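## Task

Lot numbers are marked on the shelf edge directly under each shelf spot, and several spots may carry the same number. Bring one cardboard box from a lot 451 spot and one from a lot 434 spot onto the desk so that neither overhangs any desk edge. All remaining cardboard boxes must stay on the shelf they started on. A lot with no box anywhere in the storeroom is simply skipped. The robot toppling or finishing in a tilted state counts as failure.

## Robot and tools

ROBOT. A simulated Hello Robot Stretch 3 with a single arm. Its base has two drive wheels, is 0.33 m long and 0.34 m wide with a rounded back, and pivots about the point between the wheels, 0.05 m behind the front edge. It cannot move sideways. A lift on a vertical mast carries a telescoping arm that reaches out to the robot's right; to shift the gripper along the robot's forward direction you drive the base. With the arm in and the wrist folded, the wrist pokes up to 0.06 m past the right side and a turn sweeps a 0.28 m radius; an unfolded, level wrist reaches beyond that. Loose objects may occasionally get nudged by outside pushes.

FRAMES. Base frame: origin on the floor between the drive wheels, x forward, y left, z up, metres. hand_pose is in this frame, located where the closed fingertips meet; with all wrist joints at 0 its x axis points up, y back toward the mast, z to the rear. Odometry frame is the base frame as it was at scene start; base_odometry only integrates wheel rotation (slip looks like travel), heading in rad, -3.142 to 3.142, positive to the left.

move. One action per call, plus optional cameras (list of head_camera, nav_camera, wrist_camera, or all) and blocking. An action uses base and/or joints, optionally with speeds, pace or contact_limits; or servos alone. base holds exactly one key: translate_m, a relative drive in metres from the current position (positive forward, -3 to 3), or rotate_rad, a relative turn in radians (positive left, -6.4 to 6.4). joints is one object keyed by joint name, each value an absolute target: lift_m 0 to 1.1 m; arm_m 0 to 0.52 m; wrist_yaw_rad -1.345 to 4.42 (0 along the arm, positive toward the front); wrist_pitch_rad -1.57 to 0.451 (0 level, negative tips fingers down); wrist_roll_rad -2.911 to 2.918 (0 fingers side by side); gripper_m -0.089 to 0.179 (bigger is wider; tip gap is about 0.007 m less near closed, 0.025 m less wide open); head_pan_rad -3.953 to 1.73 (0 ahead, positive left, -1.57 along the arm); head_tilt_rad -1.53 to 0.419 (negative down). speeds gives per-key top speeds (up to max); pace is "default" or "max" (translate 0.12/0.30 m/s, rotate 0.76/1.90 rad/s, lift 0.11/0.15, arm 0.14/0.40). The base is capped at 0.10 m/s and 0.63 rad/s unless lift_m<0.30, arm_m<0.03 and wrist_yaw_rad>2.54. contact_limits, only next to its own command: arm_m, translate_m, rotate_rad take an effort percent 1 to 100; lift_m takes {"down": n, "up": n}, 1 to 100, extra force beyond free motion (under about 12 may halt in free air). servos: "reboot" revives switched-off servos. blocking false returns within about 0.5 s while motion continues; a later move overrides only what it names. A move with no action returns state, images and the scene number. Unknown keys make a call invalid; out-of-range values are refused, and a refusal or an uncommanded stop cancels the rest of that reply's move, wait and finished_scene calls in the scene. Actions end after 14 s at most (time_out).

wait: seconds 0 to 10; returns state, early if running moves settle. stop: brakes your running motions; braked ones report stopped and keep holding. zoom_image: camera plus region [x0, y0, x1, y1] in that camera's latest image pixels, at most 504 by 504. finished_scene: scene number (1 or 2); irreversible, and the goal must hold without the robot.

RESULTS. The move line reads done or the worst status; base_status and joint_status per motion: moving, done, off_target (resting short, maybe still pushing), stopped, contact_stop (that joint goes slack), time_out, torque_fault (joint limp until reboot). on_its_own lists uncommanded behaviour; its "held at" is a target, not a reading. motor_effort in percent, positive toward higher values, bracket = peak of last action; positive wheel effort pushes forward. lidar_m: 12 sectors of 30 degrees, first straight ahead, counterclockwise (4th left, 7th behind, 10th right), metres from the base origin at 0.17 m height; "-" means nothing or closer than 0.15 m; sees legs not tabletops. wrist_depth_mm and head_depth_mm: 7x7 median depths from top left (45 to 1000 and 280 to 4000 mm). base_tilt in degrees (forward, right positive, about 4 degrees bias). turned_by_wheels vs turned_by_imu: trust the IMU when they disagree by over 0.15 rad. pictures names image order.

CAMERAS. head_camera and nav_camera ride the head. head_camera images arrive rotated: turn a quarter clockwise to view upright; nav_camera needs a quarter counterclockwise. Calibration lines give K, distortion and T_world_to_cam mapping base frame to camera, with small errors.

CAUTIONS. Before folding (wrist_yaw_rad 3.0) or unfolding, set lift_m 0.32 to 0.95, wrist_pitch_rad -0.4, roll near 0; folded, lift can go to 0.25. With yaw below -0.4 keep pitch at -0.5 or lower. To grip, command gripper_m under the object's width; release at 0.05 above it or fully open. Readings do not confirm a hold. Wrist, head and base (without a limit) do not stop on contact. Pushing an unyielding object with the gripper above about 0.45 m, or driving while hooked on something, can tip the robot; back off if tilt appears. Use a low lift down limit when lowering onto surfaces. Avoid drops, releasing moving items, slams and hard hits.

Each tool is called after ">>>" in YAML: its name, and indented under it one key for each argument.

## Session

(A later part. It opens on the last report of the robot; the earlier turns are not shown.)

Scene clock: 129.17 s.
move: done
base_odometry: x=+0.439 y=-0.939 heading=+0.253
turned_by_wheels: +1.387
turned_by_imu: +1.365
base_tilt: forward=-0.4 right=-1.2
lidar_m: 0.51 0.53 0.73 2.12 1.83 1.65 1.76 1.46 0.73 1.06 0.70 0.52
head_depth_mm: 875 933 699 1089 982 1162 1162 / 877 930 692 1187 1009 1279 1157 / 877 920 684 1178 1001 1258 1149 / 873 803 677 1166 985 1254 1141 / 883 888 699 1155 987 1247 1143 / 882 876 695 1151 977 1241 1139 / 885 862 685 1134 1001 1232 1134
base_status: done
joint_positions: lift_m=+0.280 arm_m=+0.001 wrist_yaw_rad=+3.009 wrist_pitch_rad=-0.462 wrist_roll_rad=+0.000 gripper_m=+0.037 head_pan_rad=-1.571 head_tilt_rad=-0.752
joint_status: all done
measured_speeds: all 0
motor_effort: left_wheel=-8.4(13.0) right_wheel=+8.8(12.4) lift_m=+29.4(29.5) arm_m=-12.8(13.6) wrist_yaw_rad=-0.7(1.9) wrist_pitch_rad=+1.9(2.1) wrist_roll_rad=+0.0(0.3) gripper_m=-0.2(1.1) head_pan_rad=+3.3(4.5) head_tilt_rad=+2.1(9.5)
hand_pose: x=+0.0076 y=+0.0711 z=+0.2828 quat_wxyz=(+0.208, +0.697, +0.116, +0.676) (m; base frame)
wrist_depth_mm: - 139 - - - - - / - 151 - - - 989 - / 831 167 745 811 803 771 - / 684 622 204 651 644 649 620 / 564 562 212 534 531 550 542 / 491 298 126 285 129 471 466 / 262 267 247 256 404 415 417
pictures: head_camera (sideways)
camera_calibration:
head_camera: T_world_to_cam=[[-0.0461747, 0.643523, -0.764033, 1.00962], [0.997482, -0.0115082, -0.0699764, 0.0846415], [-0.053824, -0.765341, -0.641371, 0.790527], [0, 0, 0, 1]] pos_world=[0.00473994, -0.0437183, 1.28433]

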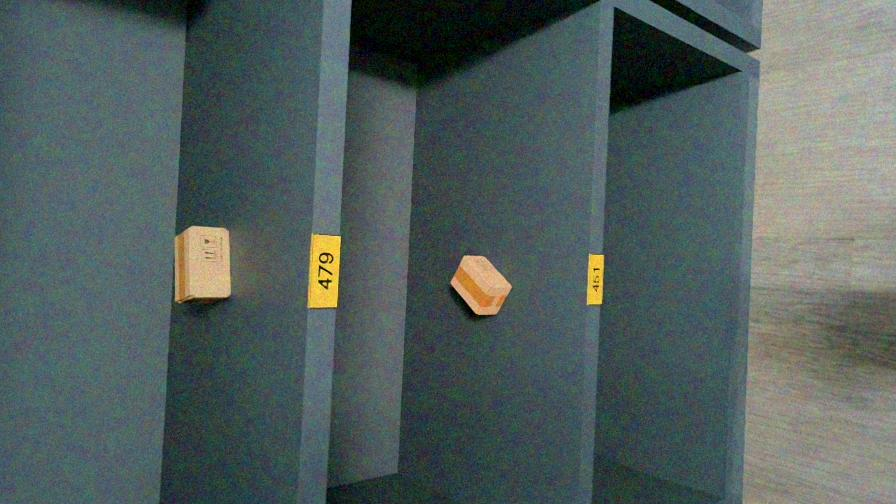

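>>> move:
  base: {"rotate_rad":-0.803}

>>> move:
  base: {"translate_m":0.167}

>>> move:
  base: {"rotate_rad":0.803}
  joints: {"lift_m":0.70,"wrist_pitch_rad":-0.4}

>>> move:
  joints: {"wrist_yaw_rad":0,"gripper_m":0.179}

>>> move:
  joints: {"wrist_pitch_rad":-0.8}

>>> move:
  joints: {"wrist_yaw_rad":-0.64}
  cameras: ["head_camera","wrist_camera"]

Scene clock: 194.97 s.
move: done
base_odometry: x=+0.439 y=-0.939 heading=-0.549
turned_by_wheels: -0.803
turned_by_imu: -0.790
base_tilt: forward=-0.3 right=-1.2
lidar_m: 0.59 0.51 0.51 0.59 1.03 3.51 1.65 1.76 1.47 0.73 0.80 0.87
head_depth_mm: 1223 1320 1802 1986 1632 1363 1168 / 1307 1211 1520 1772 1611 1354 1154 / 1347 1075 1572 1715 1563 1338 1155 / 1240 973 1492 1254 1510 1343 1145 / 1095 735 846 986 1197 1300 1141 / 594 672 764 935 1081 1262 1136 / 644 737 854 1082 951 1240 1112
base_status: done
joint_positions: lift_m=+0.280 arm_m=+0.001 wrist_yaw_rad=+3.009 wrist_pitch_rad=-0.462 wrist_roll_rad=+0.000 gripper_m=+0.037 head_pan_rad=-1.570 head_tilt_rad=-0.750
joint_status: not commanded
measured_speeds: all 0
motor_effort: left_wheel=+8.6(11.7) right_wheel=-9.8(13.9) lift_m=+28.9(31.4) arm_m=-13.0(13.3) wrist_yaw_rad=-0.5(1.9) wrist_pitch_rad=+2.0(2.1) wrist_roll_rad=-0.1(0.3) gripper_m=+0.6(0.9) head_pan_rad=+3.5(4.1) head_tilt_rad=+1.9(3.0)
hand_pose: x=+0.0076 y=+0.0711 z=+0.2828 quat_wxyz=(+0.208, +0.697, +0.116, +0.676) (m; base frame)
wrist_depth_mm: - 139 840 - - - - / - 150 187 - - - - / 847 167 754 770 - - - / 681 627 204 662 634 - - / 568 566 211 537 536 542 527 / 489 298 126 285 128 468 465 / 260 266 248 259 401 419 413
pictures: none

Scene clock: 197.67 s.
move: done
base_odometry: x=+0.582 y=-1.027 heading=-0.549
turned_by_wheels: +0.000
turned_by_imu: +0.000
base_tilt: forward=-0.4 right=-1.2
lidar_m: 0.45 0.39 0.39 0.45 0.79 3.73 1.81 1.88 1.53 0.71 0.95 0.64
head_depth_mm: 1333 1129 1527 1773 1625 1350 1163 / 1344 1011 1583 1720 1572 1363 1164 / 625 736 1362 1180 1514 1349 1153 / 598 672 768 903 1111 1284 1149 / 658 743 706 1020 994 1259 1137 / 744 815 634 1111 925 1215 1121 / 829 870 595 1108 923 834 1075
base_status: done
joint_positions: lift_m=+0.280 arm_m=+0.001 wrist_yaw_rad=+3.009 wrist_pitch_rad=-0.462 wrist_roll_rad=+0.000 gripper_m=+0.037 head_pan_rad=-1.570 head_tilt_rad=-0.750
joint_status: not commanded
measured_speeds: all 0
motor_effort: left_wheel=+3.6(11.7) right_wheel=+7.0(9.6) lift_m=+26.3(29.3) arm_m=-12.3(13.4) wrist_yaw_rad=-0.5(1.5) wrist_pitch_rad=+2.0(2.1) wrist_roll_rad=-0.2(0.3) gripper_m=+0.6(0.9) head_pan_rad=+2.9(3.7) head_tilt_rad=+1.3(3.1)
hand_pose: x=+0.0076 y=+0.0711 z=+0.2828 quat_wxyz=(+0.208, +0.697, +0.116, +0.676) (m; base frame)
wrist_depth_mm: - 138 - - - - 314 / - 151 161 - - - - / 853 168 180 - - - - / 685 622 203 635 - - 374 / 567 568 212 537 521 525 397 / 488 296 126 287 129 475 436 / 262 267 247 257 399 418 416
pictures: none

Scene clock: 202.33 s.
move: done
base_odometry: x=+0.582 y=-1.027 heading=+0.253
turned_by_wheels: +0.803
turned_by_imu: +0.790
base_tilt: forward=-0.2 right=-1.3
lidar_m: 0.39 0.41 0.56 1.62 2.37 1.81 1.87 0.71 0.74 0.95 0.54 0.40
head_depth_mm: 774 840 637 1114 957 1193 1134 / 775 842 630 1109 951 1215 334 / 775 843 621 1110 943 1198 353 / 776 845 615 1118 939 1200 397 / 779 840 608 1121 931 1196 377 / 783 834 601 1114 930 1195 1120 / 778 820 594 935 895 1002 1109
base_status: done
joint_positions: lift_m=+0.700 arm_m=+0.001 wrist_yaw_rad=+3.009 wrist_pitch_rad=-0.420 wrist_roll_rad=+0.000 gripper_m=+0.037 head_pan_rad=-1.570 head_tilt_rad=-0.750
joint_status: all done
measured_speeds: all 0
motor_effort: left_wheel=-8.2(12.9) right_wheel=+7.7(12.0) lift_m=+30.2(34.7) arm_m=-12.5(13.5) wrist_yaw_rad=+0.5(1.5) wrist_pitch_rad=+3.1(5.8) wrist_roll_rad=+0.2(0.3) gripper_m=+0.4(1.1) head_pan_rad=+2.3(3.5) head_tilt_rad=+0.2(1.7)
hand_pose: x=+0.0083 y=+0.0767 z=+0.7123 quat_wxyz=(+0.193, +0.699, +0.101, +0.681) (m; base frame)
wrist_depth_mm: - 137 - - - - - / - 148 - - - - - / - 164 - - - - - / - 189 207 - - - - / - - 203 - - - - / - - 129 968 128 - - / 906 913 268 873 843 - -
pictures: none

Scene clock: 204.83 s.
move: done
base_odometry: x=+0.582 y=-1.027 heading=+0.253
turned_by_wheels: +0.000
turned_by_imu: +0.000
base_tilt: forward=-0.4 right=-1.2
lidar_m: 0.39 0.41 0.56 1.62 2.37 1.81 1.87 0.71 0.74 0.95 0.54 0.40
head_depth_mm: 774 839 637 1121 958 1201 1138 / 777 843 632 1112 957 1217 334 / 777 843 623 1103 944 850 353 / 776 845 616 1117 935 839 421 / 779 841 608 1121 932 842 1121 / 781 833 604 1112 929 1185 1113 / 781 819 596 936 896 1005 1111
base_status: not commanded
joint_positions: lift_m=+0.700 arm_m=+0.001 wrist_yaw_rad=+0.003 wrist_pitch_rad=-0.420 wrist_roll_rad=+0.000 gripper_m=+0.179 head_pan_rad=-1.570 head_tilt_rad=-0.750
joint_status: all done
measured_speeds: all 0
motor_effort: left_wheel=-8.7(8.8) right_wheel=+8.8(9.5) lift_m=+30.2(31.4) arm_m=-12.4(13.2) wrist_yaw_rad=-2.8(6.3) wrist_pitch_rad=+3.2(3.3) wrist_roll_rad=-0.3(0.3) gripper_m=+0.9(84.5) head_pan_rad=+2.2(3.2) head_tilt_rad=-0.4(1.1)
hand_pose: x=-0.0208 y=-0.3697 z=+0.7123 quat_wxyz=(+0.692, +0.149, -0.691, -0.146) (m; base frame)
wrist_depth_mm: - 643 - - - - - / - - - - - - 667 / - - - - - - - / - - - - - - - / - 142 - - - - - / - 126 - - - - - / - - - - - - 105
pictures: none

Scene clock: 205.87 s.
move: done
base_odometry: x=+0.582 y=-1.027 heading=+0.253
turned_by_wheels: +0.000
turned_by_imu: +0.000
base_tilt: forward=-0.3 right=-1.3
lidar_m: 0.39 0.41 0.56 1.63 2.36 1.81 1.87 0.71 0.74 0.94 0.54 0.40
head_depth_mm: 772 840 638 1115 957 1200 1135 / 774 837 628 1107 950 1212 335 / 777 842 623 1102 943 1211 353 / 777 841 616 1119 933 1200 436 / 780 840 609 1122 935 1195 1104 / 781 835 602 1107 925 1192 1117 / 778 818 596 936 895 999 1112
base_status: not commanded
joint_positions: lift_m=+0.700 arm_m=+0.001 wrist_yaw_rad=+0.003 wrist_pitch_rad=-0.807 wrist_roll_rad=+0.000 gripper_m=+0.179 head_pan_rad=-1.570 head_tilt_rad=-0.750
joint_status: all done
measured_speeds: all 0
motor_effort: left_wheel=-8.1(8.7) right_wheel=+8.0(9.0) lift_m=+31.1(31.2) arm_m=-12.4(12.7) wrist_yaw_rad=-3.1(4.0) wrist_pitch_rad=+0.8(3.9) wrist_roll_rad=+0.0(0.3) gripper_m=+0.7(1.1) head_pan_rad=+2.0(3.4) head_tilt_rad=-0.5(1.2)
hand_pose: x=-0.0211 y=-0.3054 z=+0.6370 quat_wxyz=(+0.651, +0.279, -0.650, -0.277) (m; base frame)
wrist_depth_mm: - - - - - - - / - - - - - - - / - - - - - - - / 459 - - - - - - / 445 143 - - - - - / - 141 780 769 764 753 - / - 734 736 737 722 709 105
pictures: none

Scene clock: 207.13 s.
move: done
base_odometry: x=+0.582 y=-1.027 heading=+0.253
turned_by_wheels: +0.000
turned_by_imu: +0.000
base_tilt: forward=-0.4 right=-1.2
lidar_m: 0.39 0.40 0.56 1.62 2.37 1.81 1.88 0.71 0.74 0.95 0.54 0.40
head_depth_mm: 772 842 636 1119 961 1199 1133 / 775 842 631 1108 951 1211 335 / 775 845 623 1105 943 1211 353 / 778 844 615 1121 937 1200 1124 / 778 842 608 1119 937 1198 1128 / 781 835 603 1111 927 1190 1121 / 778 818 593 933 899 1003 1111
base_status: not commanded
joint_positions: lift_m=+0.700 arm_m=+0.001 wrist_yaw_rad=-0.637 wrist_pitch_rad=-0.807 wrist_roll_rad=+0.000 gripper_m=+0.179 head_pan_rad=-1.570 head_tilt_rad=-0.750
joint_status: all done
measured_speeds: all 0
motor_effort: left_wheel=-8.4(8.9) right_wheel=+7.8(8.9) lift_m=+29.9(30.8) arm_m=-11.4(13.2) wrist_yaw_rad=-3.6(6.4) wrist_pitch_rad=+0.7(0.9) wrist_roll_rad=-0.1(0.4) gripper_m=+0.8(1.2) head_pan_rad=+1.9(2.6) head_tilt_rad=-1.2(2.0)
hand_pose: x=-0.1166 y=-0.2740 z=+0.6370 quat_wxyz=(+0.531, +0.060, -0.704, -0.468) (m; base frame)
wrist_depth_mm: 382 405 - - - - - / - - - 998 - - - / - - - - 813 974 - / 323 - - - 889 910 905 / - 142 - 818 827 848 831 / - 126 764 783 773 762 759 / - 682 738 716 716 710 105
pictures: head_camera (sideways), wrist_camera
camera_calibration:
head_camera: T_world_to_cam=[[-0.0469303, 0.641378, -0.765788, 1.01187], [0.99749, -0.0105951, -0.0700037, 0.0846237], [-0.0530125, -0.767152, -0.639271, 0.787808], [0, 0, 0, 1]] pos_world=[0.00483995, -0.0437292, 1.28443]
wrist_camera: T_world_to_cam=[[-0.81754, 0.574656, -0.037401, 0.092503], [0.50272, 0.680503, -0.533093, 0.617198], [-0.280894, -0.454627, -0.84523, 0.547288], [0, 0, 0, 1]] pos_world=[-0.0809232, -0.224351, 0.795067]

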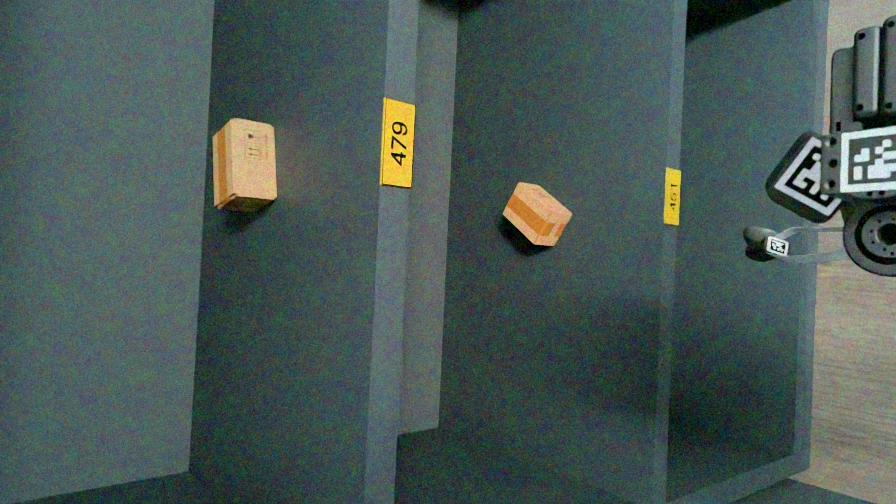

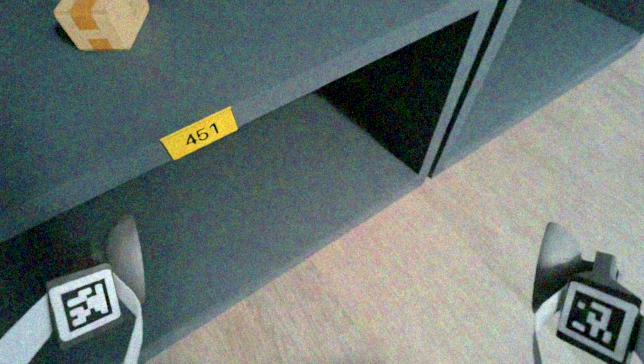

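>>> move:
  joints: {"arm_m":0.43}
  contact_limits: {"arm_m":25}
  cameras: ["head_camera","wrist_camera"]

Scene clock: 220.63 s.
move: done
base_odometry: x=+0.582 y=-1.027 heading=+0.253
turned_by_wheels: +0.000
turned_by_imu: +0.000
base_tilt: forward=-0.3 right=-1.0
lidar_m: 0.39 0.40 0.56 1.63 2.36 1.81 1.87 0.71 0.74 0.95 0.54 0.40
head_depth_mm: 771 841 637 1120 958 1190 1123 / 774 843 630 1106 511 389 340 / 776 846 621 609 894 1211 1134 / 778 842 615 646 936 1195 1127 / 779 840 608 1119 929 1196 1116 / 779 834 603 1110 930 1188 1121 / 779 818 595 935 898 1004 1112
base_status: not commanded
joint_positions: lift_m=+0.700 arm_m=+0.430 wrist_yaw_rad=-0.637 wrist_pitch_rad=-0.808 wrist_roll_rad=+0.000 gripper_m=+0.179 head_pan_rad=-1.570 head_tilt_rad=-0.750
joint_status: all done
measured_speeds: all 0
motor_effort: left_wheel=-7.9(9.0) right_wheel=+8.7(9.3) lift_m=+27.5(30.0) arm_m=+12.6(15.3) wrist_yaw_rad=-3.4(4.6) wrist_pitch_rad=+0.9(1.1) wrist_roll_rad=-0.1(0.3) gripper_m=+0.7(1.1) head_pan_rad=+1.9(2.4) head_tilt_rad=-3.2(3.7)
contact_limits: arm_m 25 (drawing in: default 31, maximum 55; extending or still: default 40, maximum 69)
hand_pose: x=-0.1166 y=-0.7032 z=+0.6369 quat_wxyz=(+0.531, +0.060, -0.704, -0.468) (m; base frame)
wrist_depth_mm: 250 280 323 - - - - / 275 310 358 - - - - / 303 333 329 323 327 323 321 / 311 311 308 304 303 301 296 / 287 283 282 279 277 274 272 / - 254 255 212 255 251 250 / 237 241 237 195 236 232 105
pictures: head_camera (sideways), wrist_camera
camera_calibration:
head_camera: T_world_to_cam=[[-0.0469303, 0.641378, -0.765788, 1.01187], [0.99749, -0.0105951, -0.0700037, 0.0846237], [-0.0530125, -0.767152, -0.639271, 0.787808], [0, 0, 0, 1]] pos_world=[0.00483995, -0.0437292, 1.28443]
wrist_camera: T_world_to_cam=[[-0.817328, 0.574956, -0.0374275, 0.339491], [0.503236, 0.680723, -0.532325, 0.908929], [-0.280585, -0.453919, -0.845712, 0.352857], [0, 0, 0, 1]] pos_world=[-0.080924, -0.653752, 0.794967]

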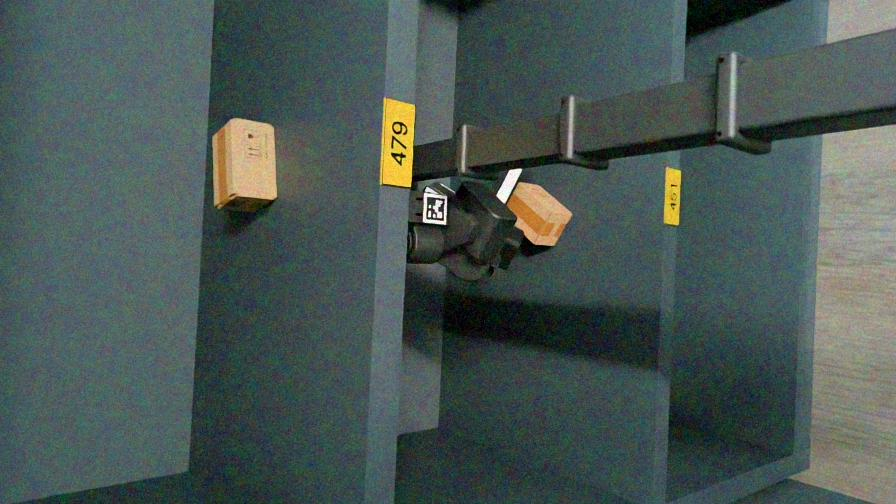

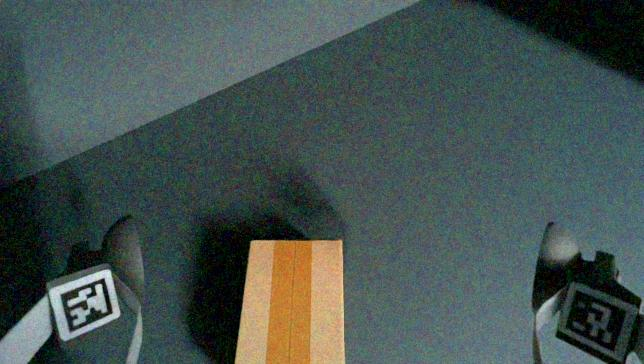

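>>> move:
  base: {"translate_m":0.035}
  speeds: {"translate_m":0.05}
  cameras: ["wrist_camera"]

Scene clock: 240.60 s.
move: done
base_odometry: x=+0.615 y=-1.018 heading=+0.253
turned_by_wheels: +0.000
turned_by_imu: +0.000
base_tilt: forward=-0.3 right=-1.1
lidar_m: 0.35 0.37 0.51 1.48 2.40 1.84 1.91 0.74 0.79 0.95 0.49 0.36
head_depth_mm: 770 836 638 1119 957 1194 1128 / 775 842 629 1109 512 390 340 / 778 842 623 621 897 1208 1131 / 778 845 616 647 939 1203 1124 / 778 843 610 1117 930 1189 1122 / 780 836 603 1078 927 1164 1122 / 759 771 595 829 856 959 1078
base_status: done
joint_positions: lift_m=+0.700 arm_m=+0.430 wrist_yaw_rad=-0.637 wrist_pitch_rad=-0.808 wrist_roll_rad=+0.000 gripper_m=+0.179 head_pan_rad=-1.570 head_tilt_rad=-0.750
joint_status: not commanded
measured_speeds: all 0
motor_effort: left_wheel=+5.0(7.7) right_wheel=+6.6(12.3) lift_m=+27.0(27.7) arm_m=+7.9(9.6) wrist_yaw_rad=-4.0(4.0) wrist_pitch_rad=+1.0(1.1) wrist_roll_rad=+0.1(0.3) gripper_m=+0.4(1.2) head_pan_rad=+1.2(1.6) head_tilt_rad=-3.9(4.7)
contact_limits: arm_m 25 (drawing in: default 31, maximum 55; extending or still: default 40, maximum 69)
hand_pose: x=-0.1166 y=-0.7032 z=+0.6369 quat_wxyz=(+0.531, +0.060, -0.704, -0.468) (m; base frame)
wrist_depth_mm: 251 281 324 - - - - / 275 311 357 - - - - / 303 330 327 326 323 327 321 / 309 311 308 306 303 301 298 / 287 282 282 229 276 277 273 / - 254 260 209 250 250 249 / 237 240 239 195 233 233 105
pictures: wrist_camera
camera_calibration:
wrist_camera: T_world_to_cam=[[-0.817287, 0.575012, -0.0374719, 0.339566], [0.503304, 0.680676, -0.532322, 0.908901], [-0.280585, -0.453919, -0.845712, 0.352857], [0, 0, 0, 1]] pos_world=[-0.0809241, -0.653752, 0.794967]

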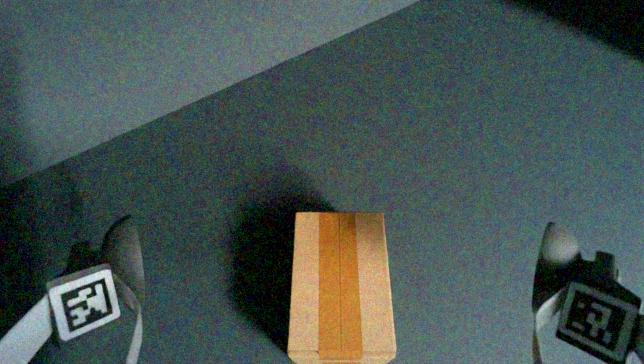

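>>> move:
  joints: {"lift_m":0.632}
  speeds: {"lift_m":0.05}
  contact_limits: {"lift_m":{"down":18}}
  cameras: ["wrist_camera"]

>>> move:
  joints: {"gripper_m":0.02}
  cameras: ["wrist_camera"]

>>> move:
  joints: {"lift_m":0.70}
  speeds: {"lift_m":0.05}
  cameras: ["wrist_camera"]

Scene clock: 250.53 s.
move: done
base_odometry: x=+0.615 y=-1.018 heading=+0.253
turned_by_wheels: +0.000
turned_by_imu: +0.000
base_tilt: forward=-0.5 right=-1.2
lidar_m: 0.35 0.37 0.51 1.48 2.39 1.84 1.91 0.74 0.79 0.95 0.50 0.37
head_depth_mm: 774 844 636 1114 957 1218 1137 / 776 841 629 1110 953 494 394 / 777 844 623 692 692 1178 1127 / 774 845 617 713 891 1193 1129 / 778 842 609 1124 930 1191 1122 / 781 836 603 1079 931 1163 1119 / 758 768 595 832 855 962 1075
base_status: not commanded
joint_positions: lift_m=+0.632 arm_m=+0.430 wrist_yaw_rad=-0.637 wrist_pitch_rad=-0.808 wrist_roll_rad=+0.000 gripper_m=+0.179 head_pan_rad=-1.570 head_tilt_rad=-0.750
joint_status: all done
measured_speeds: all 0
motor_effort: left_wheel=+5.1(5.6) right_wheel=+5.7(7.2) lift_m=+23.3(25.5) arm_m=+2.4(4.7) wrist_yaw_rad=-2.4(4.5) wrist_pitch_rad=+1.0(1.1) wrist_roll_rad=-0.2(0.4) gripper_m=+1.0(1.1) head_pan_rad=+1.4(1.5) head_tilt_rad=-5.1(5.6)
contact_limits: arm_m 25 (drawing in: default 31, maximum 55; extending or still: default 40, maximum 69); lift_m down 18 (down: maximum 72; up: maximum 65)
hand_pose: x=-0.1166 y=-0.7032 z=+0.5689 quat_wxyz=(+0.531, +0.060, -0.704, -0.468) (m; base frame)
wrist_depth_mm: 252 280 310 314 310 306 303 / 274 285 281 277 274 271 269 / 258 254 253 249 246 243 241 / 233 230 228 166 216 221 219 / 212 209 208 155 198 204 201 / 123 144 192 143 144 186 185 / 174 176 175 134 169 173 107
pictures: wrist_camera
camera_calibration:
wrist_camera: T_world_to_cam=[[-0.817287, 0.575012, -0.0374719, 0.337018], [0.503304, 0.680676, -0.532322, 0.872703], [-0.280585, -0.453919, -0.845712, 0.295349], [0, 0, 0, 1]] pos_world=[-0.0809241, -0.653752, 0.726967]

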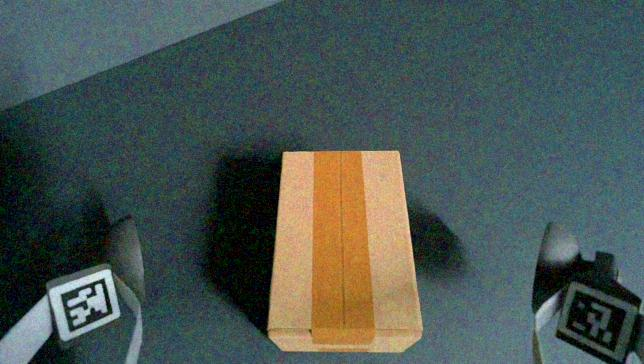

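Scene clock: 252.67 s.
move: done
base_odometry: x=+0.615 y=-1.018 heading=+0.253
turned_by_wheels: +0.000
turned_by_imu: +0.000
base_tilt: forward=-0.3 right=-1.0
lidar_m: 0.35 0.37 0.51 1.48 2.39 1.84 1.91 0.74 0.79 0.95 0.49 0.37
head_depth_mm: 774 842 637 1120 957 1222 1142 / 778 843 631 1111 953 496 393 / 777 843 623 694 690 1176 1122 / 774 846 616 711 892 1205 1127 / 777 842 608 1121 933 1198 1118 / 779 834 601 1072 929 1166 1118 / 757 767 597 835 854 964 1079
base_status: not commanded
joint_positions: lift_m=+0.632 arm_m=+0.430 wrist_yaw_rad=-0.638 wrist_pitch_rad=-0.808 wrist_roll_rad=+0.000 gripper_m=+0.021 head_pan_rad=-1.570 head_tilt_rad=-0.750
joint_status: all done
measured_speeds: all 0
motor_effort: left_wheel=+5.1(5.5) right_wheel=+5.8(6.9) lift_m=+24.2(24.5) arm_m=-0.4(2.6) wrist_yaw_rad=-2.3(4.1) wrist_pitch_rad=+1.1(1.1) wrist_roll_rad=-0.1(0.3) gripper_m=-13.8(86.8) head_pan_rad=+0.4(1.2) head_tilt_rad=-5.6(6.2)
contact_limits: arm_m 25 (drawing in: default 31, maximum 55; extending or still: default 40, maximum 69); lift_m down 18 (down: maximum 72; up: maximum 65)
hand_pose: x=-0.1167 y=-0.7031 z=+0.5688 quat_wxyz=(+0.530, +0.060, -0.704, -0.468) (m; base frame)
wrist_depth_mm: 251 281 311 313 311 305 302 / 275 284 281 277 275 272 268 / 256 255 252 249 246 244 241 / 231 231 229 166 220 221 218 / 211 210 205 155 154 203 201 / 195 194 128 143 128 186 186 / 180 176 174 135 169 171 173
pictures: wrist_camera
camera_calibration:
wrist_camera: T_world_to_cam=[[-0.816727, 0.575807, -0.0374537, 0.337513], [0.504052, 0.680342, -0.532041, 0.872274], [-0.280872, -0.453411, -0.84589, 0.295832], [0, 0, 0, 1]] pos_world=[-0.0809244, -0.653653, 0.726968]

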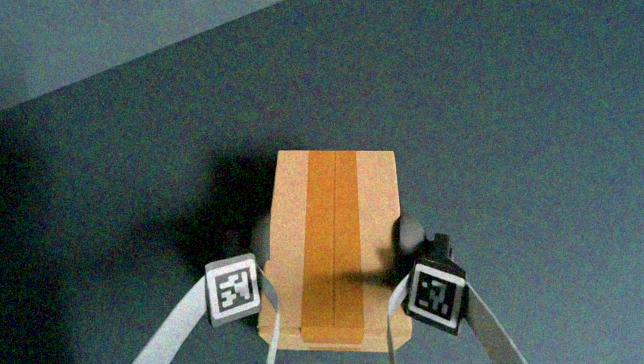

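Scene clock: 254.57 s.
move: done
base_odometry: x=+0.615 y=-1.018 heading=+0.253
turned_by_wheels: +0.000
turned_by_imu: +0.000
base_tilt: forward=-0.4 right=-1.2
lidar_m: 0.35 0.37 0.51 1.48 2.39 1.84 1.91 0.74 0.79 0.95 0.49 0.36
head_depth_mm: 772 841 636 1119 961 1189 1123 / 774 836 631 1112 512 389 340 / 779 846 623 621 895 1205 1131 / 777 850 616 646 939 1200 1129 / 778 838 610 1120 932 1196 1121 / 781 834 601 1076 927 1167 1120 / 756 770 595 835 856 965 1073
base_status: not commanded
joint_positions: lift_m=+0.700 arm_m=+0.430 wrist_yaw_rad=-0.638 wrist_pitch_rad=-0.813 wrist_roll_rad=+0.000 gripper_m=+0.021 head_pan_rad=-1.570 head_tilt_rad=-0.750
joint_status: all done
measured_speeds: all 0
motor_effort: left_wheel=+5.2(5.4) right_wheel=+6.6(6.8) lift_m=+31.6(34.3) arm_m=-2.0(2.3) wrist_yaw_rad=-2.8(4.0) wrist_pitch_rad=+1.9(2.1) wrist_roll_rad=-0.1(0.6) gripper_m=-14.1(14.5) head_pan_rad=+0.5(0.9) head_tilt_rad=-5.9(7.0)
contact_limits: arm_m 25 (drawing in: default 31, maximum 55; extending or still: default 40, maximum 69)
hand_pose: x=-0.1160 y=-0.7022 z=+0.6360 quat_wxyz=(+0.529, +0.062, -0.704, -0.470) (m; base frame)
wrist_depth_mm: 253 281 320 - - - - / 277 313 370 - - - - / 304 329 329 176 325 320 323 / 312 311 307 166 296 297 295 / 286 283 275 154 154 271 270 / 263 260 128 143 129 251 250 / 243 105 234 135 229 234 232
pictures: wrist_camera
camera_calibration:
wrist_camera: T_world_to_cam=[[-0.816645, 0.575916, -0.0375676, 0.340175], [0.505691, 0.682658, -0.527498, 0.906045], [-0.278149, -0.449777, -0.848725, 0.357892], [0, 0, 0, 1]] pos_world=[-0.080829, -0.653459, 0.794469]

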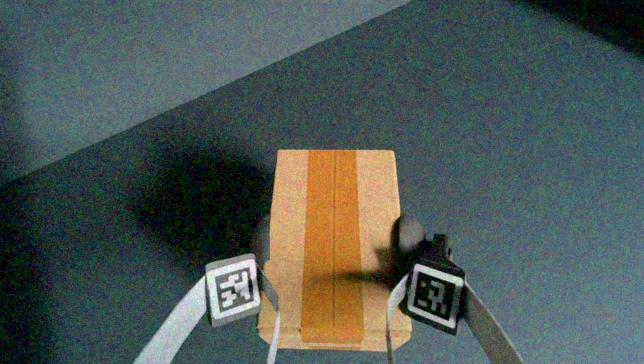

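>>> move:
  joints: {"arm_m":0.0}

>>> move:
  base: {"translate_m":-0.35}
  joints: {"lift_m":0.88}

>>> move:
  base: {"rotate_rad":1.766}

>>> move:
  base: {"translate_m":0.69}
  joints: {"head_pan_rad":-1.57,"head_tilt_rad":-0.6}
  cameras: ["wrist_camera"]

>>> move:
  base: {"translate_m":0.69}

>>> move:
  base: {"rotate_rad":2.946}
  cameras: ["head_camera","wrist_camera"]

Scene clock: 285.20 s.
move: done
base_odometry: x=+0.615 y=-1.018 heading=+0.253
turned_by_wheels: +0.000
turned_by_imu: +0.000
base_tilt: forward=-0.3 right=-1.2
lidar_m: 0.35 0.37 0.51 1.48 2.39 1.84 1.91 0.74 0.79 0.95 0.50 0.37
head_depth_mm: 773 839 635 1117 958 1220 1138 / 775 841 630 1111 954 1214 335 / 776 843 621 1117 944 1212 353 / 777 846 615 1122 941 1207 1128 / 779 841 608 1120 933 1194 1125 / 780 834 601 1078 927 1163 1111 / 760 767 596 833 857 969 1082
base_status: not commanded
joint_positions: lift_m=+0.700 arm_m=+0.001 wrist_yaw_rad=-0.638 wrist_pitch_rad=-0.814 wrist_roll_rad=+0.000 gripper_m=+0.021 head_pan_rad=-1.570 head_tilt_rad=-0.750
joint_status: all done
measured_speeds: all 0
motor_effort: left_wheel=+4.6(5.7) right_wheel=+6.1(7.1) lift_m=+30.6(31.8) arm_m=-12.6(14.8) wrist_yaw_rad=-2.9(3.8) wrist_pitch_rad=+2.1(2.2) wrist_roll_rad=+0.0(0.3) gripper_m=-14.3(14.3) head_pan_rad=-0.6(1.1) head_tilt_rad=-6.0(6.6)
hand_pose: x=-0.1159 y=-0.2727 z=+0.6359 quat_wxyz=(+0.529, +0.062, -0.704, -0.470) (m; base frame)
wrist_depth_mm: - - - - - - - / - - - 962 - - - / - - - - 889 983 980 / 320 - - 166 871 920 885 / - - 153 154 154 842 842 / - - 128 143 129 759 769 / - - 714 134 702 714 704
pictures: none

Scene clock: 289.83 s.
move: done
base_odometry: x=+0.277 y=-1.105 heading=+0.253
turned_by_wheels: +0.000
turned_by_imu: +0.000
base_tilt: forward=-0.4 right=-1.2
lidar_m: 0.70 0.73 1.01 3.76 1.58 1.58 1.56 1.24 0.53 0.82 0.88 0.73
head_depth_mm: 623 605 580 589 696 - - / 770 823 628 759 805 - - / 771 836 624 1101 946 - - / 772 838 615 1108 938 847 - / 774 840 609 1118 935 1203 1122 / 775 830 602 1112 925 1192 1117 / 778 832 594 1102 923 1182 1109
base_status: done
joint_positions: lift_m=+0.880 arm_m=+0.001 wrist_yaw_rad=-0.638 wrist_pitch_rad=-0.814 wrist_roll_rad=+0.000 gripper_m=+0.021 head_pan_rad=-1.570 head_tilt_rad=-0.750
joint_status: all done
measured_speeds: all 0
motor_effort: left_wheel=-3.9(12.2) right_wheel=-7.4(11.2) lift_m=+27.7(35.1) arm_m=-8.3(12.9) wrist_yaw_rad=-1.9(3.7) wrist_pitch_rad=+2.0(2.3) wrist_roll_rad=+0.1(0.3) gripper_m=-13.7(14.2) head_pan_rad=-0.6(1.4) head_tilt_rad=-4.2(6.5)
hand_pose: x=-0.1159 y=-0.2726 z=+0.8159 quat_wxyz=(+0.529, +0.062, -0.704, -0.470) (m; base frame)
wrist_depth_mm: - - - 369 - - - / - - - - - - - / - - - 176 - - - / - - - 165 - - - / - - 152 154 154 - - / - - 128 143 129 955 940 / - - 840 135 849 866 861
pictures: none

Scene clock: 293.73 s.
move: done
base_odometry: x=+0.277 y=-1.105 heading=+2.019
turned_by_wheels: +1.766
turned_by_imu: +1.737
base_tilt: forward=-0.3 right=-1.1
lidar_m: 2.59 1.58 1.56 1.24 1.14 0.53 0.94 0.80 0.70 0.70 0.78 1.27
head_depth_mm: 559 611 693 801 937 - - / 561 641 731 832 968 - - / 568 638 727 855 1025 - - / 580 653 748 873 1044 1246 - / 592 667 766 901 1089 1284 1165 / 604 684 787 925 1129 1296 1136 / 616 698 810 958 1174 1310 1134
base_status: done
joint_positions: lift_m=+0.880 arm_m=+0.001 wrist_yaw_rad=-0.638 wrist_pitch_rad=-0.814 wrist_roll_rad=+0.000 gripper_m=+0.021 head_pan_rad=-1.570 head_tilt_rad=-0.750
joint_status: not commanded
measured_speeds: all 0
motor_effort: left_wheel=-9.4(12.8) right_wheel=+8.9(12.6) lift_m=+24.2(27.4) arm_m=-12.8(13.2) wrist_yaw_rad=-1.2(3.2) wrist_pitch_rad=+2.1(2.3) wrist_roll_rad=+0.1(0.3) gripper_m=-13.5(14.6) head_pan_rad=-1.3(1.8) head_tilt_rad=-3.8(5.3)
hand_pose: x=-0.1159 y=-0.2727 z=+0.8159 quat_wxyz=(+0.529, +0.062, -0.704, -0.470) (m; base frame)
wrist_depth_mm: - - 495 - - - - / - - 579 - - - - / - - 666 - - - - / - - - 166 - - - / - - 153 154 154 - - / - - 128 143 129 885 - / 901 880 875 134 847 829 -
pictures: none

Scene clock: 301.77 s.
move: done
base_odometry: x=-0.022 y=-0.483 heading=+2.019
turned_by_wheels: +0.000
turned_by_imu: +0.000
base_tilt: forward=-0.4 right=-1.3
lidar_m: 3.09 1.31 1.09 1.42 1.54 1.16 1.16 1.01 0.84 0.83 0.94 1.51
head_depth_mm: 652 711 784 873 985 1121 - / 664 724 802 892 1011 1148 - / 675 739 816 916 1043 1192 - / 690 756 838 943 1072 1247 1289 / 713 784 872 979 1119 1303 1222 / 717 789 878 994 1137 1342 1212 / 733 808 904 1024 1177 1353 1213
base_status: done
joint_positions: lift_m=+0.880 arm_m=+0.001 wrist_yaw_rad=-0.638 wrist_pitch_rad=-0.814 wrist_roll_rad=+0.000 gripper_m=+0.021 head_pan_rad=-1.570 head_tilt_rad=-0.600
joint_status: all done
measured_speeds: all 0
motor_effort: left_wheel=+5.3(9.2) right_wheel=+4.2(14.0) lift_m=+25.8(26.0) arm_m=-9.6(13.3) wrist_yaw_rad=-2.1(4.3) wrist_pitch_rad=+2.1(2.2) wrist_roll_rad=-0.1(0.3) gripper_m=-13.6(14.3) head_pan_rad=-2.4(3.2) head_tilt_rad=+3.8(5.5)
hand_pose: x=-0.1159 y=-0.2727 z=+0.8159 quat_wxyz=(+0.529, +0.062, -0.704, -0.470) (m; base frame)
wrist_depth_mm: - - - - - 950 - / - - - - - - - / - - - - - - - / - 860 - 166 - - - / - - 160 154 154 - - / 984 974 128 143 129 943 936 / 914 899 881 135 861 874 867
pictures: wrist_camera
camera_calibration:
wrist_camera: T_world_to_cam=[[-0.816586, 0.575998, -0.0375914, 0.0996818], [0.506, 0.682971, -0.526796, 0.707221], [-0.27776, -0.449196, -0.84916, 0.704297], [0, 0, 0, 1]] pos_world=[-0.0808298, -0.22406, 0.974369]

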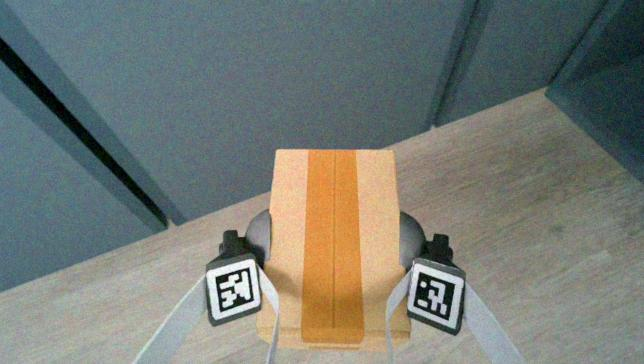

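Scene clock: 309.80 s.
move: done
base_odometry: x=-0.321 y=+0.138 heading=+2.018
turned_by_wheels: +0.000
turned_by_imu: +0.000
base_tilt: forward=-0.4 right=-1.2
lidar_m: 2.44 1.31 0.70 0.89 1.46 2.02 1.83 1.17 0.97 0.97 1.08 2.45
head_depth_mm: 760 832 913 1018 1146 1306 - / 773 850 932 1041 1179 1334 - / 791 865 954 1073 1215 1367 - / 805 883 976 1101 1253 1393 1293 / 823 903 999 1126 1294 1420 1222 / 836 923 1022 1163 1342 1451 1219 / 861 951 1066 1188 1377 1455 1211
base_status: done
joint_positions: lift_m=+0.880 arm_m=+0.001 wrist_yaw_rad=-0.638 wrist_pitch_rad=-0.814 wrist_roll_rad=+0.000 gripper_m=+0.021 head_pan_rad=-1.570 head_tilt_rad=-0.600
joint_status: not commanded
measured_speeds: all 0
motor_effort: left_wheel=+1.3(9.9) right_wheel=+8.5(13.8) lift_m=+26.6(27.2) arm_m=-5.9(9.6) wrist_yaw_rad=-2.2(3.8) wrist_pitch_rad=+2.2(2.3) wrist_roll_rad=-0.1(0.3) gripper_m=-13.7(14.4) head_pan_rad=-3.0(3.4) head_tilt_rad=+3.7(4.4)
hand_pose: x=-0.1159 y=-0.2727 z=+0.8159 quat_wxyz=(+0.529, +0.062, -0.704, -0.470) (m; base frame)
wrist_depth_mm: - - - 926 - - - / - - - - - - - / - - - - - - - / 934 - - 165 - - - / - - 159 155 154 - - / 991 993 128 143 129 953 951 / 906 881 882 135 854 867 873
pictures: none

Scene clock: 315.57 s.
move: done
base_odometry: x=-0.321 y=+0.138 heading=-1.319
turned_by_wheels: +2.946
turned_by_imu: +2.898
base_tilt: forward=-0.2 right=-1.2
lidar_m: 1.83 1.41 1.01 0.97 1.00 1.34 2.44 1.32 0.70 0.89 0.89 1.80
head_depth_mm: 1093 1197 1325 1129 843 1276 - / 1083 1198 1326 1121 833 1404 - / 1084 1192 1319 1112 827 1356 - / 1083 1183 1315 1107 822 1389 1289 / 1075 1185 1311 1095 816 1377 1222 / 1074 1177 1312 1079 810 1309 1186 / 1069 1179 1309 1071 802 1372 1206
base_status: done
joint_positions: lift_m=+0.880 arm_m=+0.001 wrist_yaw_rad=-0.638 wrist_pitch_rad=-0.814 wrist_roll_rad=+0.000 gripper_m=+0.021 head_pan_rad=-1.570 head_tilt_rad=-0.600
joint_status: not commanded
measured_speeds: all 0
motor_effort: left_wheel=-9.3(12.5) right_wheel=+8.8(13.9) lift_m=+27.4(28.0) arm_m=-12.9(13.7) wrist_yaw_rad=-1.2(4.1) wrist_pitch_rad=+2.2(2.2) wrist_roll_rad=+0.0(0.5) gripper_m=-13.0(14.2) head_pan_rad=-3.1(3.6) head_tilt_rad=+2.9(4.0)
hand_pose: x=-0.1159 y=-0.2727 z=+0.8159 quat_wxyz=(+0.529, +0.062, -0.704, -0.470) (m; base frame)
wrist_depth_mm: - - - - - - - / - - - - - - - / - - - - - - - / - - - 165 - - - / - - 159 154 154 - - / 985 966 128 143 129 951 941 / 904 105 858 135 858 872 859
pictures: head_camera (sideways), wrist_camera
camera_calibration:
head_camera: T_world_to_cam=[[-0.0467501, 0.519968, -0.852906, 1.12543], [0.997499, -0.0210139, -0.0674867, 0.0813543], [-0.0530138, -0.853927, -0.517685, 0.629597], [0, 0, 0, 1]] pos_world=[0.0048405, -0.0458489, 1.29131]
wrist_camera: T_world_to_cam=[[-0.816586, 0.575998, -0.0375914, 0.0996818], [0.506, 0.682971, -0.526796, 0.707221], [-0.27776, -0.449196, -0.84916, 0.704297], [0, 0, 0, 1]] pos_world=[-0.0808298, -0.22406, 0.974369]

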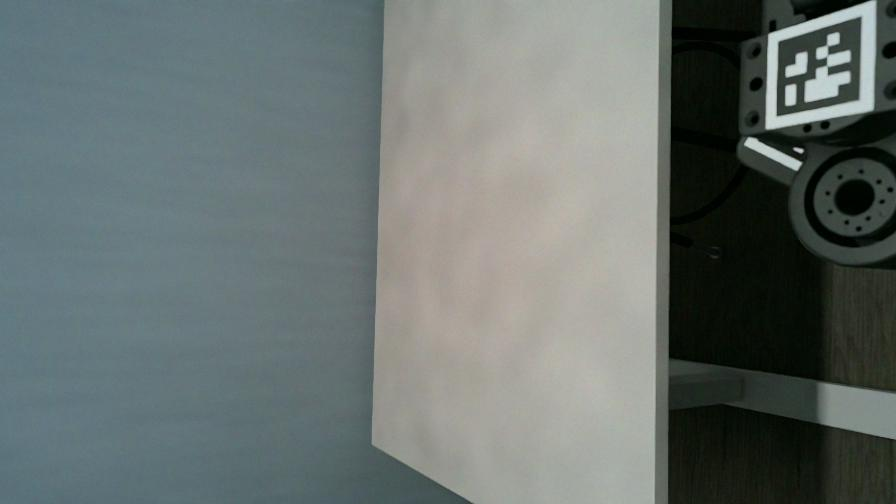

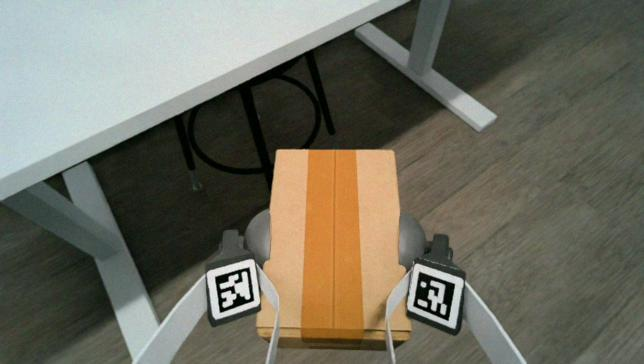

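>>> move:
  joints: {"arm_m":0.445}
  cameras: ["wrist_camera"]

>>> move:
  joints: {"lift_m":0.80}
  speeds: {"lift_m":0.03}
  contact_limits: {"lift_m":{"down":14}}
  cameras: ["wrist_camera","head_camera"]

Scene clock: 330.13 s.
move: done
base_odometry: x=-0.321 y=+0.138 heading=-1.319
turned_by_wheels: +0.000
turned_by_imu: +0.000
base_tilt: forward=-0.2 right=-1.2
lidar_m: 1.83 1.41 1.01 0.97 1.00 1.34 2.44 1.32 0.70 0.89 0.90 1.79
head_depth_mm: 1085 1193 1337 1136 310 - 1218 / 1084 1195 1286 409 750 1106 1237 / 1081 1186 587 770 801 1361 1210 / 1075 1186 1277 638 821 1388 1234 / 1075 1186 1315 1089 816 1388 1228 / 1073 1174 1303 1079 811 1302 1197 / 1070 1177 1304 1070 802 1379 1222
base_status: not commanded
joint_positions: lift_m=+0.880 arm_m=+0.445 wrist_yaw_rad=-0.638 wrist_pitch_rad=-0.814 wrist_roll_rad=+0.000 gripper_m=+0.021 head_pan_rad=-1.570 head_tilt_rad=-0.600
joint_status: all done
measured_speeds: all 0
motor_effort: left_wheel=-9.1(9.7) right_wheel=+8.4(9.1) lift_m=+28.8(29.5) arm_m=+13.2(15.7) wrist_yaw_rad=-2.1(3.5) wrist_pitch_rad=+2.2(2.4) wrist_roll_rad=-0.1(0.3) gripper_m=-13.4(14.2) head_pan_rad=-2.3(3.7) head_tilt_rad=+3.0(3.8)
hand_pose: x=-0.1159 y=-0.7170 z=+0.8158 quat_wxyz=(+0.529, +0.063, -0.704, -0.470) (m; base frame)
wrist_depth_mm: - - - - - - - / - - - - - - - / - - - - - - - / - - - 166 165 - - / - - 153 154 149 - - / - - 128 143 129 - - / - - - 135 127 - -
pictures: wrist_camera
camera_calibration:
wrist_camera: T_world_to_cam=[[-0.816591, 0.575993, -0.0375671, 0.355628], [0.506099, 0.683166, -0.526448, 1.01053], [-0.277566, -0.448905, -0.849377, 0.505096], [0, 0, 0, 1]] pos_world=[-0.0808301, -0.668461, 0.974369]

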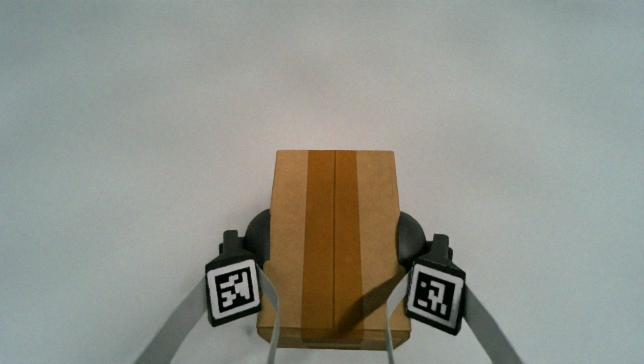

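Scene clock: 333.47 s.
move: contact_stop
base_odometry: x=-0.321 y=+0.138 heading=-1.319
turned_by_wheels: +0.000
turned_by_imu: +0.011
base_tilt: forward=-0.4 right=-1.3
lidar_m: 1.83 1.40 1.01 0.97 1.00 1.35 2.44 1.32 0.70 0.89 0.90 1.81
head_depth_mm: 1084 1195 1327 1132 843 308 - / 1086 1194 1326 1075 395 333 1212 / 1088 1185 1320 584 797 1364 1206 / 1078 1184 1331 617 796 1391 1229 / 1074 1183 1311 1088 818 1385 1222 / 1082 1178 1316 1076 812 1339 1191 / 1072 1183 1307 1130 806 1411 1207
base_status: not commanded
joint_positions: lift_m=+0.812 arm_m=+0.445 wrist_yaw_rad=-0.653 wrist_pitch_rad=-0.771 wrist_roll_rad=-0.014 gripper_m=+0.021 head_pan_rad=-1.570 head_tilt_rad=-0.600
joint_status: lift_m contact_stop (moved -0.068 of -0.080)
measured_speeds: translate_m=+0.000 rotate_rad=+0.000 lift_m=+0.002 arm_m=+0.000 wrist_yaw_rad=+0.000 wrist_pitch_rad=-0.024 wrist_roll_rad=+0.000 head_pan_rad=+0.000 head_tilt_rad=+0.000
on_its_own: lift_m is slack since a contact_stop (your +0.800 is given up); wrist_yaw_rad is at rest, and its effort (+9.7) is outside its rest range (-9 to +9)
motor_effort: left_wheel=-1.4(9.3) right_wheel=+0.3(9.0) lift_m=+24.1(26.5) arm_m=+9.6(14.0) wrist_yaw_rad=+9.7(11.9) wrist_pitch_rad=-5.7(8.0) wrist_roll_rad=+4.4(4.9) gripper_m=-13.7(14.2) head_pan_rad=-2.6(3.2) head_tilt_rad=+3.1(3.6)
contact_limits: lift_m down 14 (down: maximum 72; up: maximum 65)
hand_pose: x=-0.1230 y=-0.7225 z=+0.7546 quat_wxyz=(+0.540, +0.045, -0.702, -0.462) (m; base frame)
wrist_depth_mm: - - - - - - - / - - - - - - - / - - - - - - - / - - - 167 167 - - / - - 154 155 152 - - / - - 127 142 129 - - / - 94 - 133 131 107 -
pictures: head_camera (sideways), wrist_camera
camera_calibration:
head_camera: T_world_to_cam=[[-0.0466506, 0.519853, -0.852981, 1.12552], [0.997498, -0.0211606, -0.0674508, 0.0813013], [-0.0531141, -0.853994, -0.517565, 0.629439], [0, 0, 0, 1]] pos_world=[0.00484052, -0.0458496, 1.29131]
wrist_camera: T_world_to_cam=[[-0.814662, 0.579319, -0.026735, 0.34515], [0.491212, 0.664788, -0.562821, 0.997989], [-0.30828, -0.471642, -0.826146, 0.410868], [0, 0, 0, 1]] pos_world=[-0.0823809, -0.669621, 0.910354]

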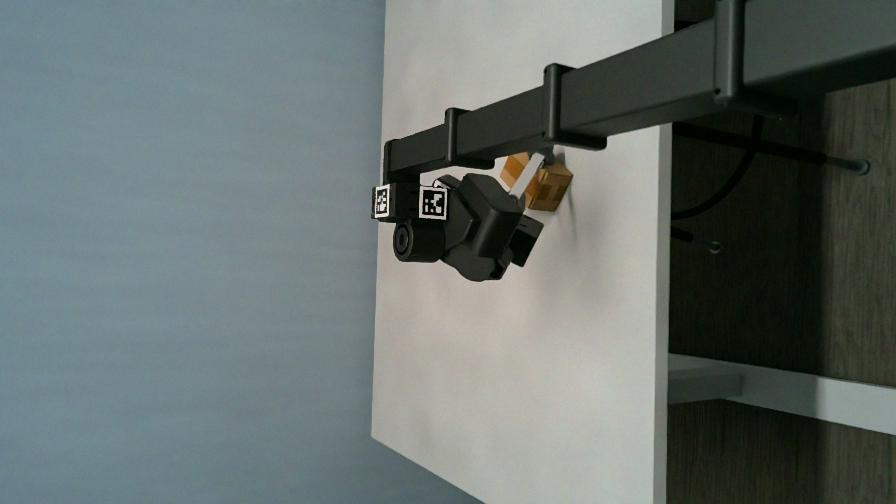

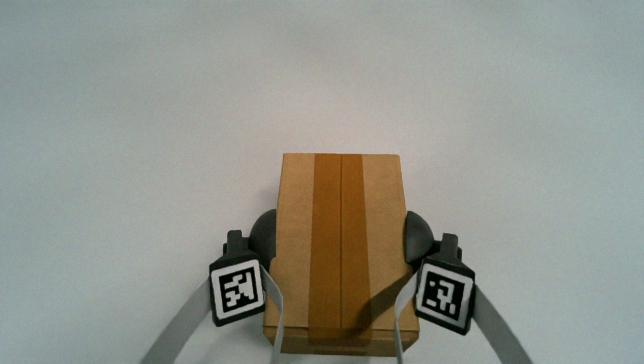

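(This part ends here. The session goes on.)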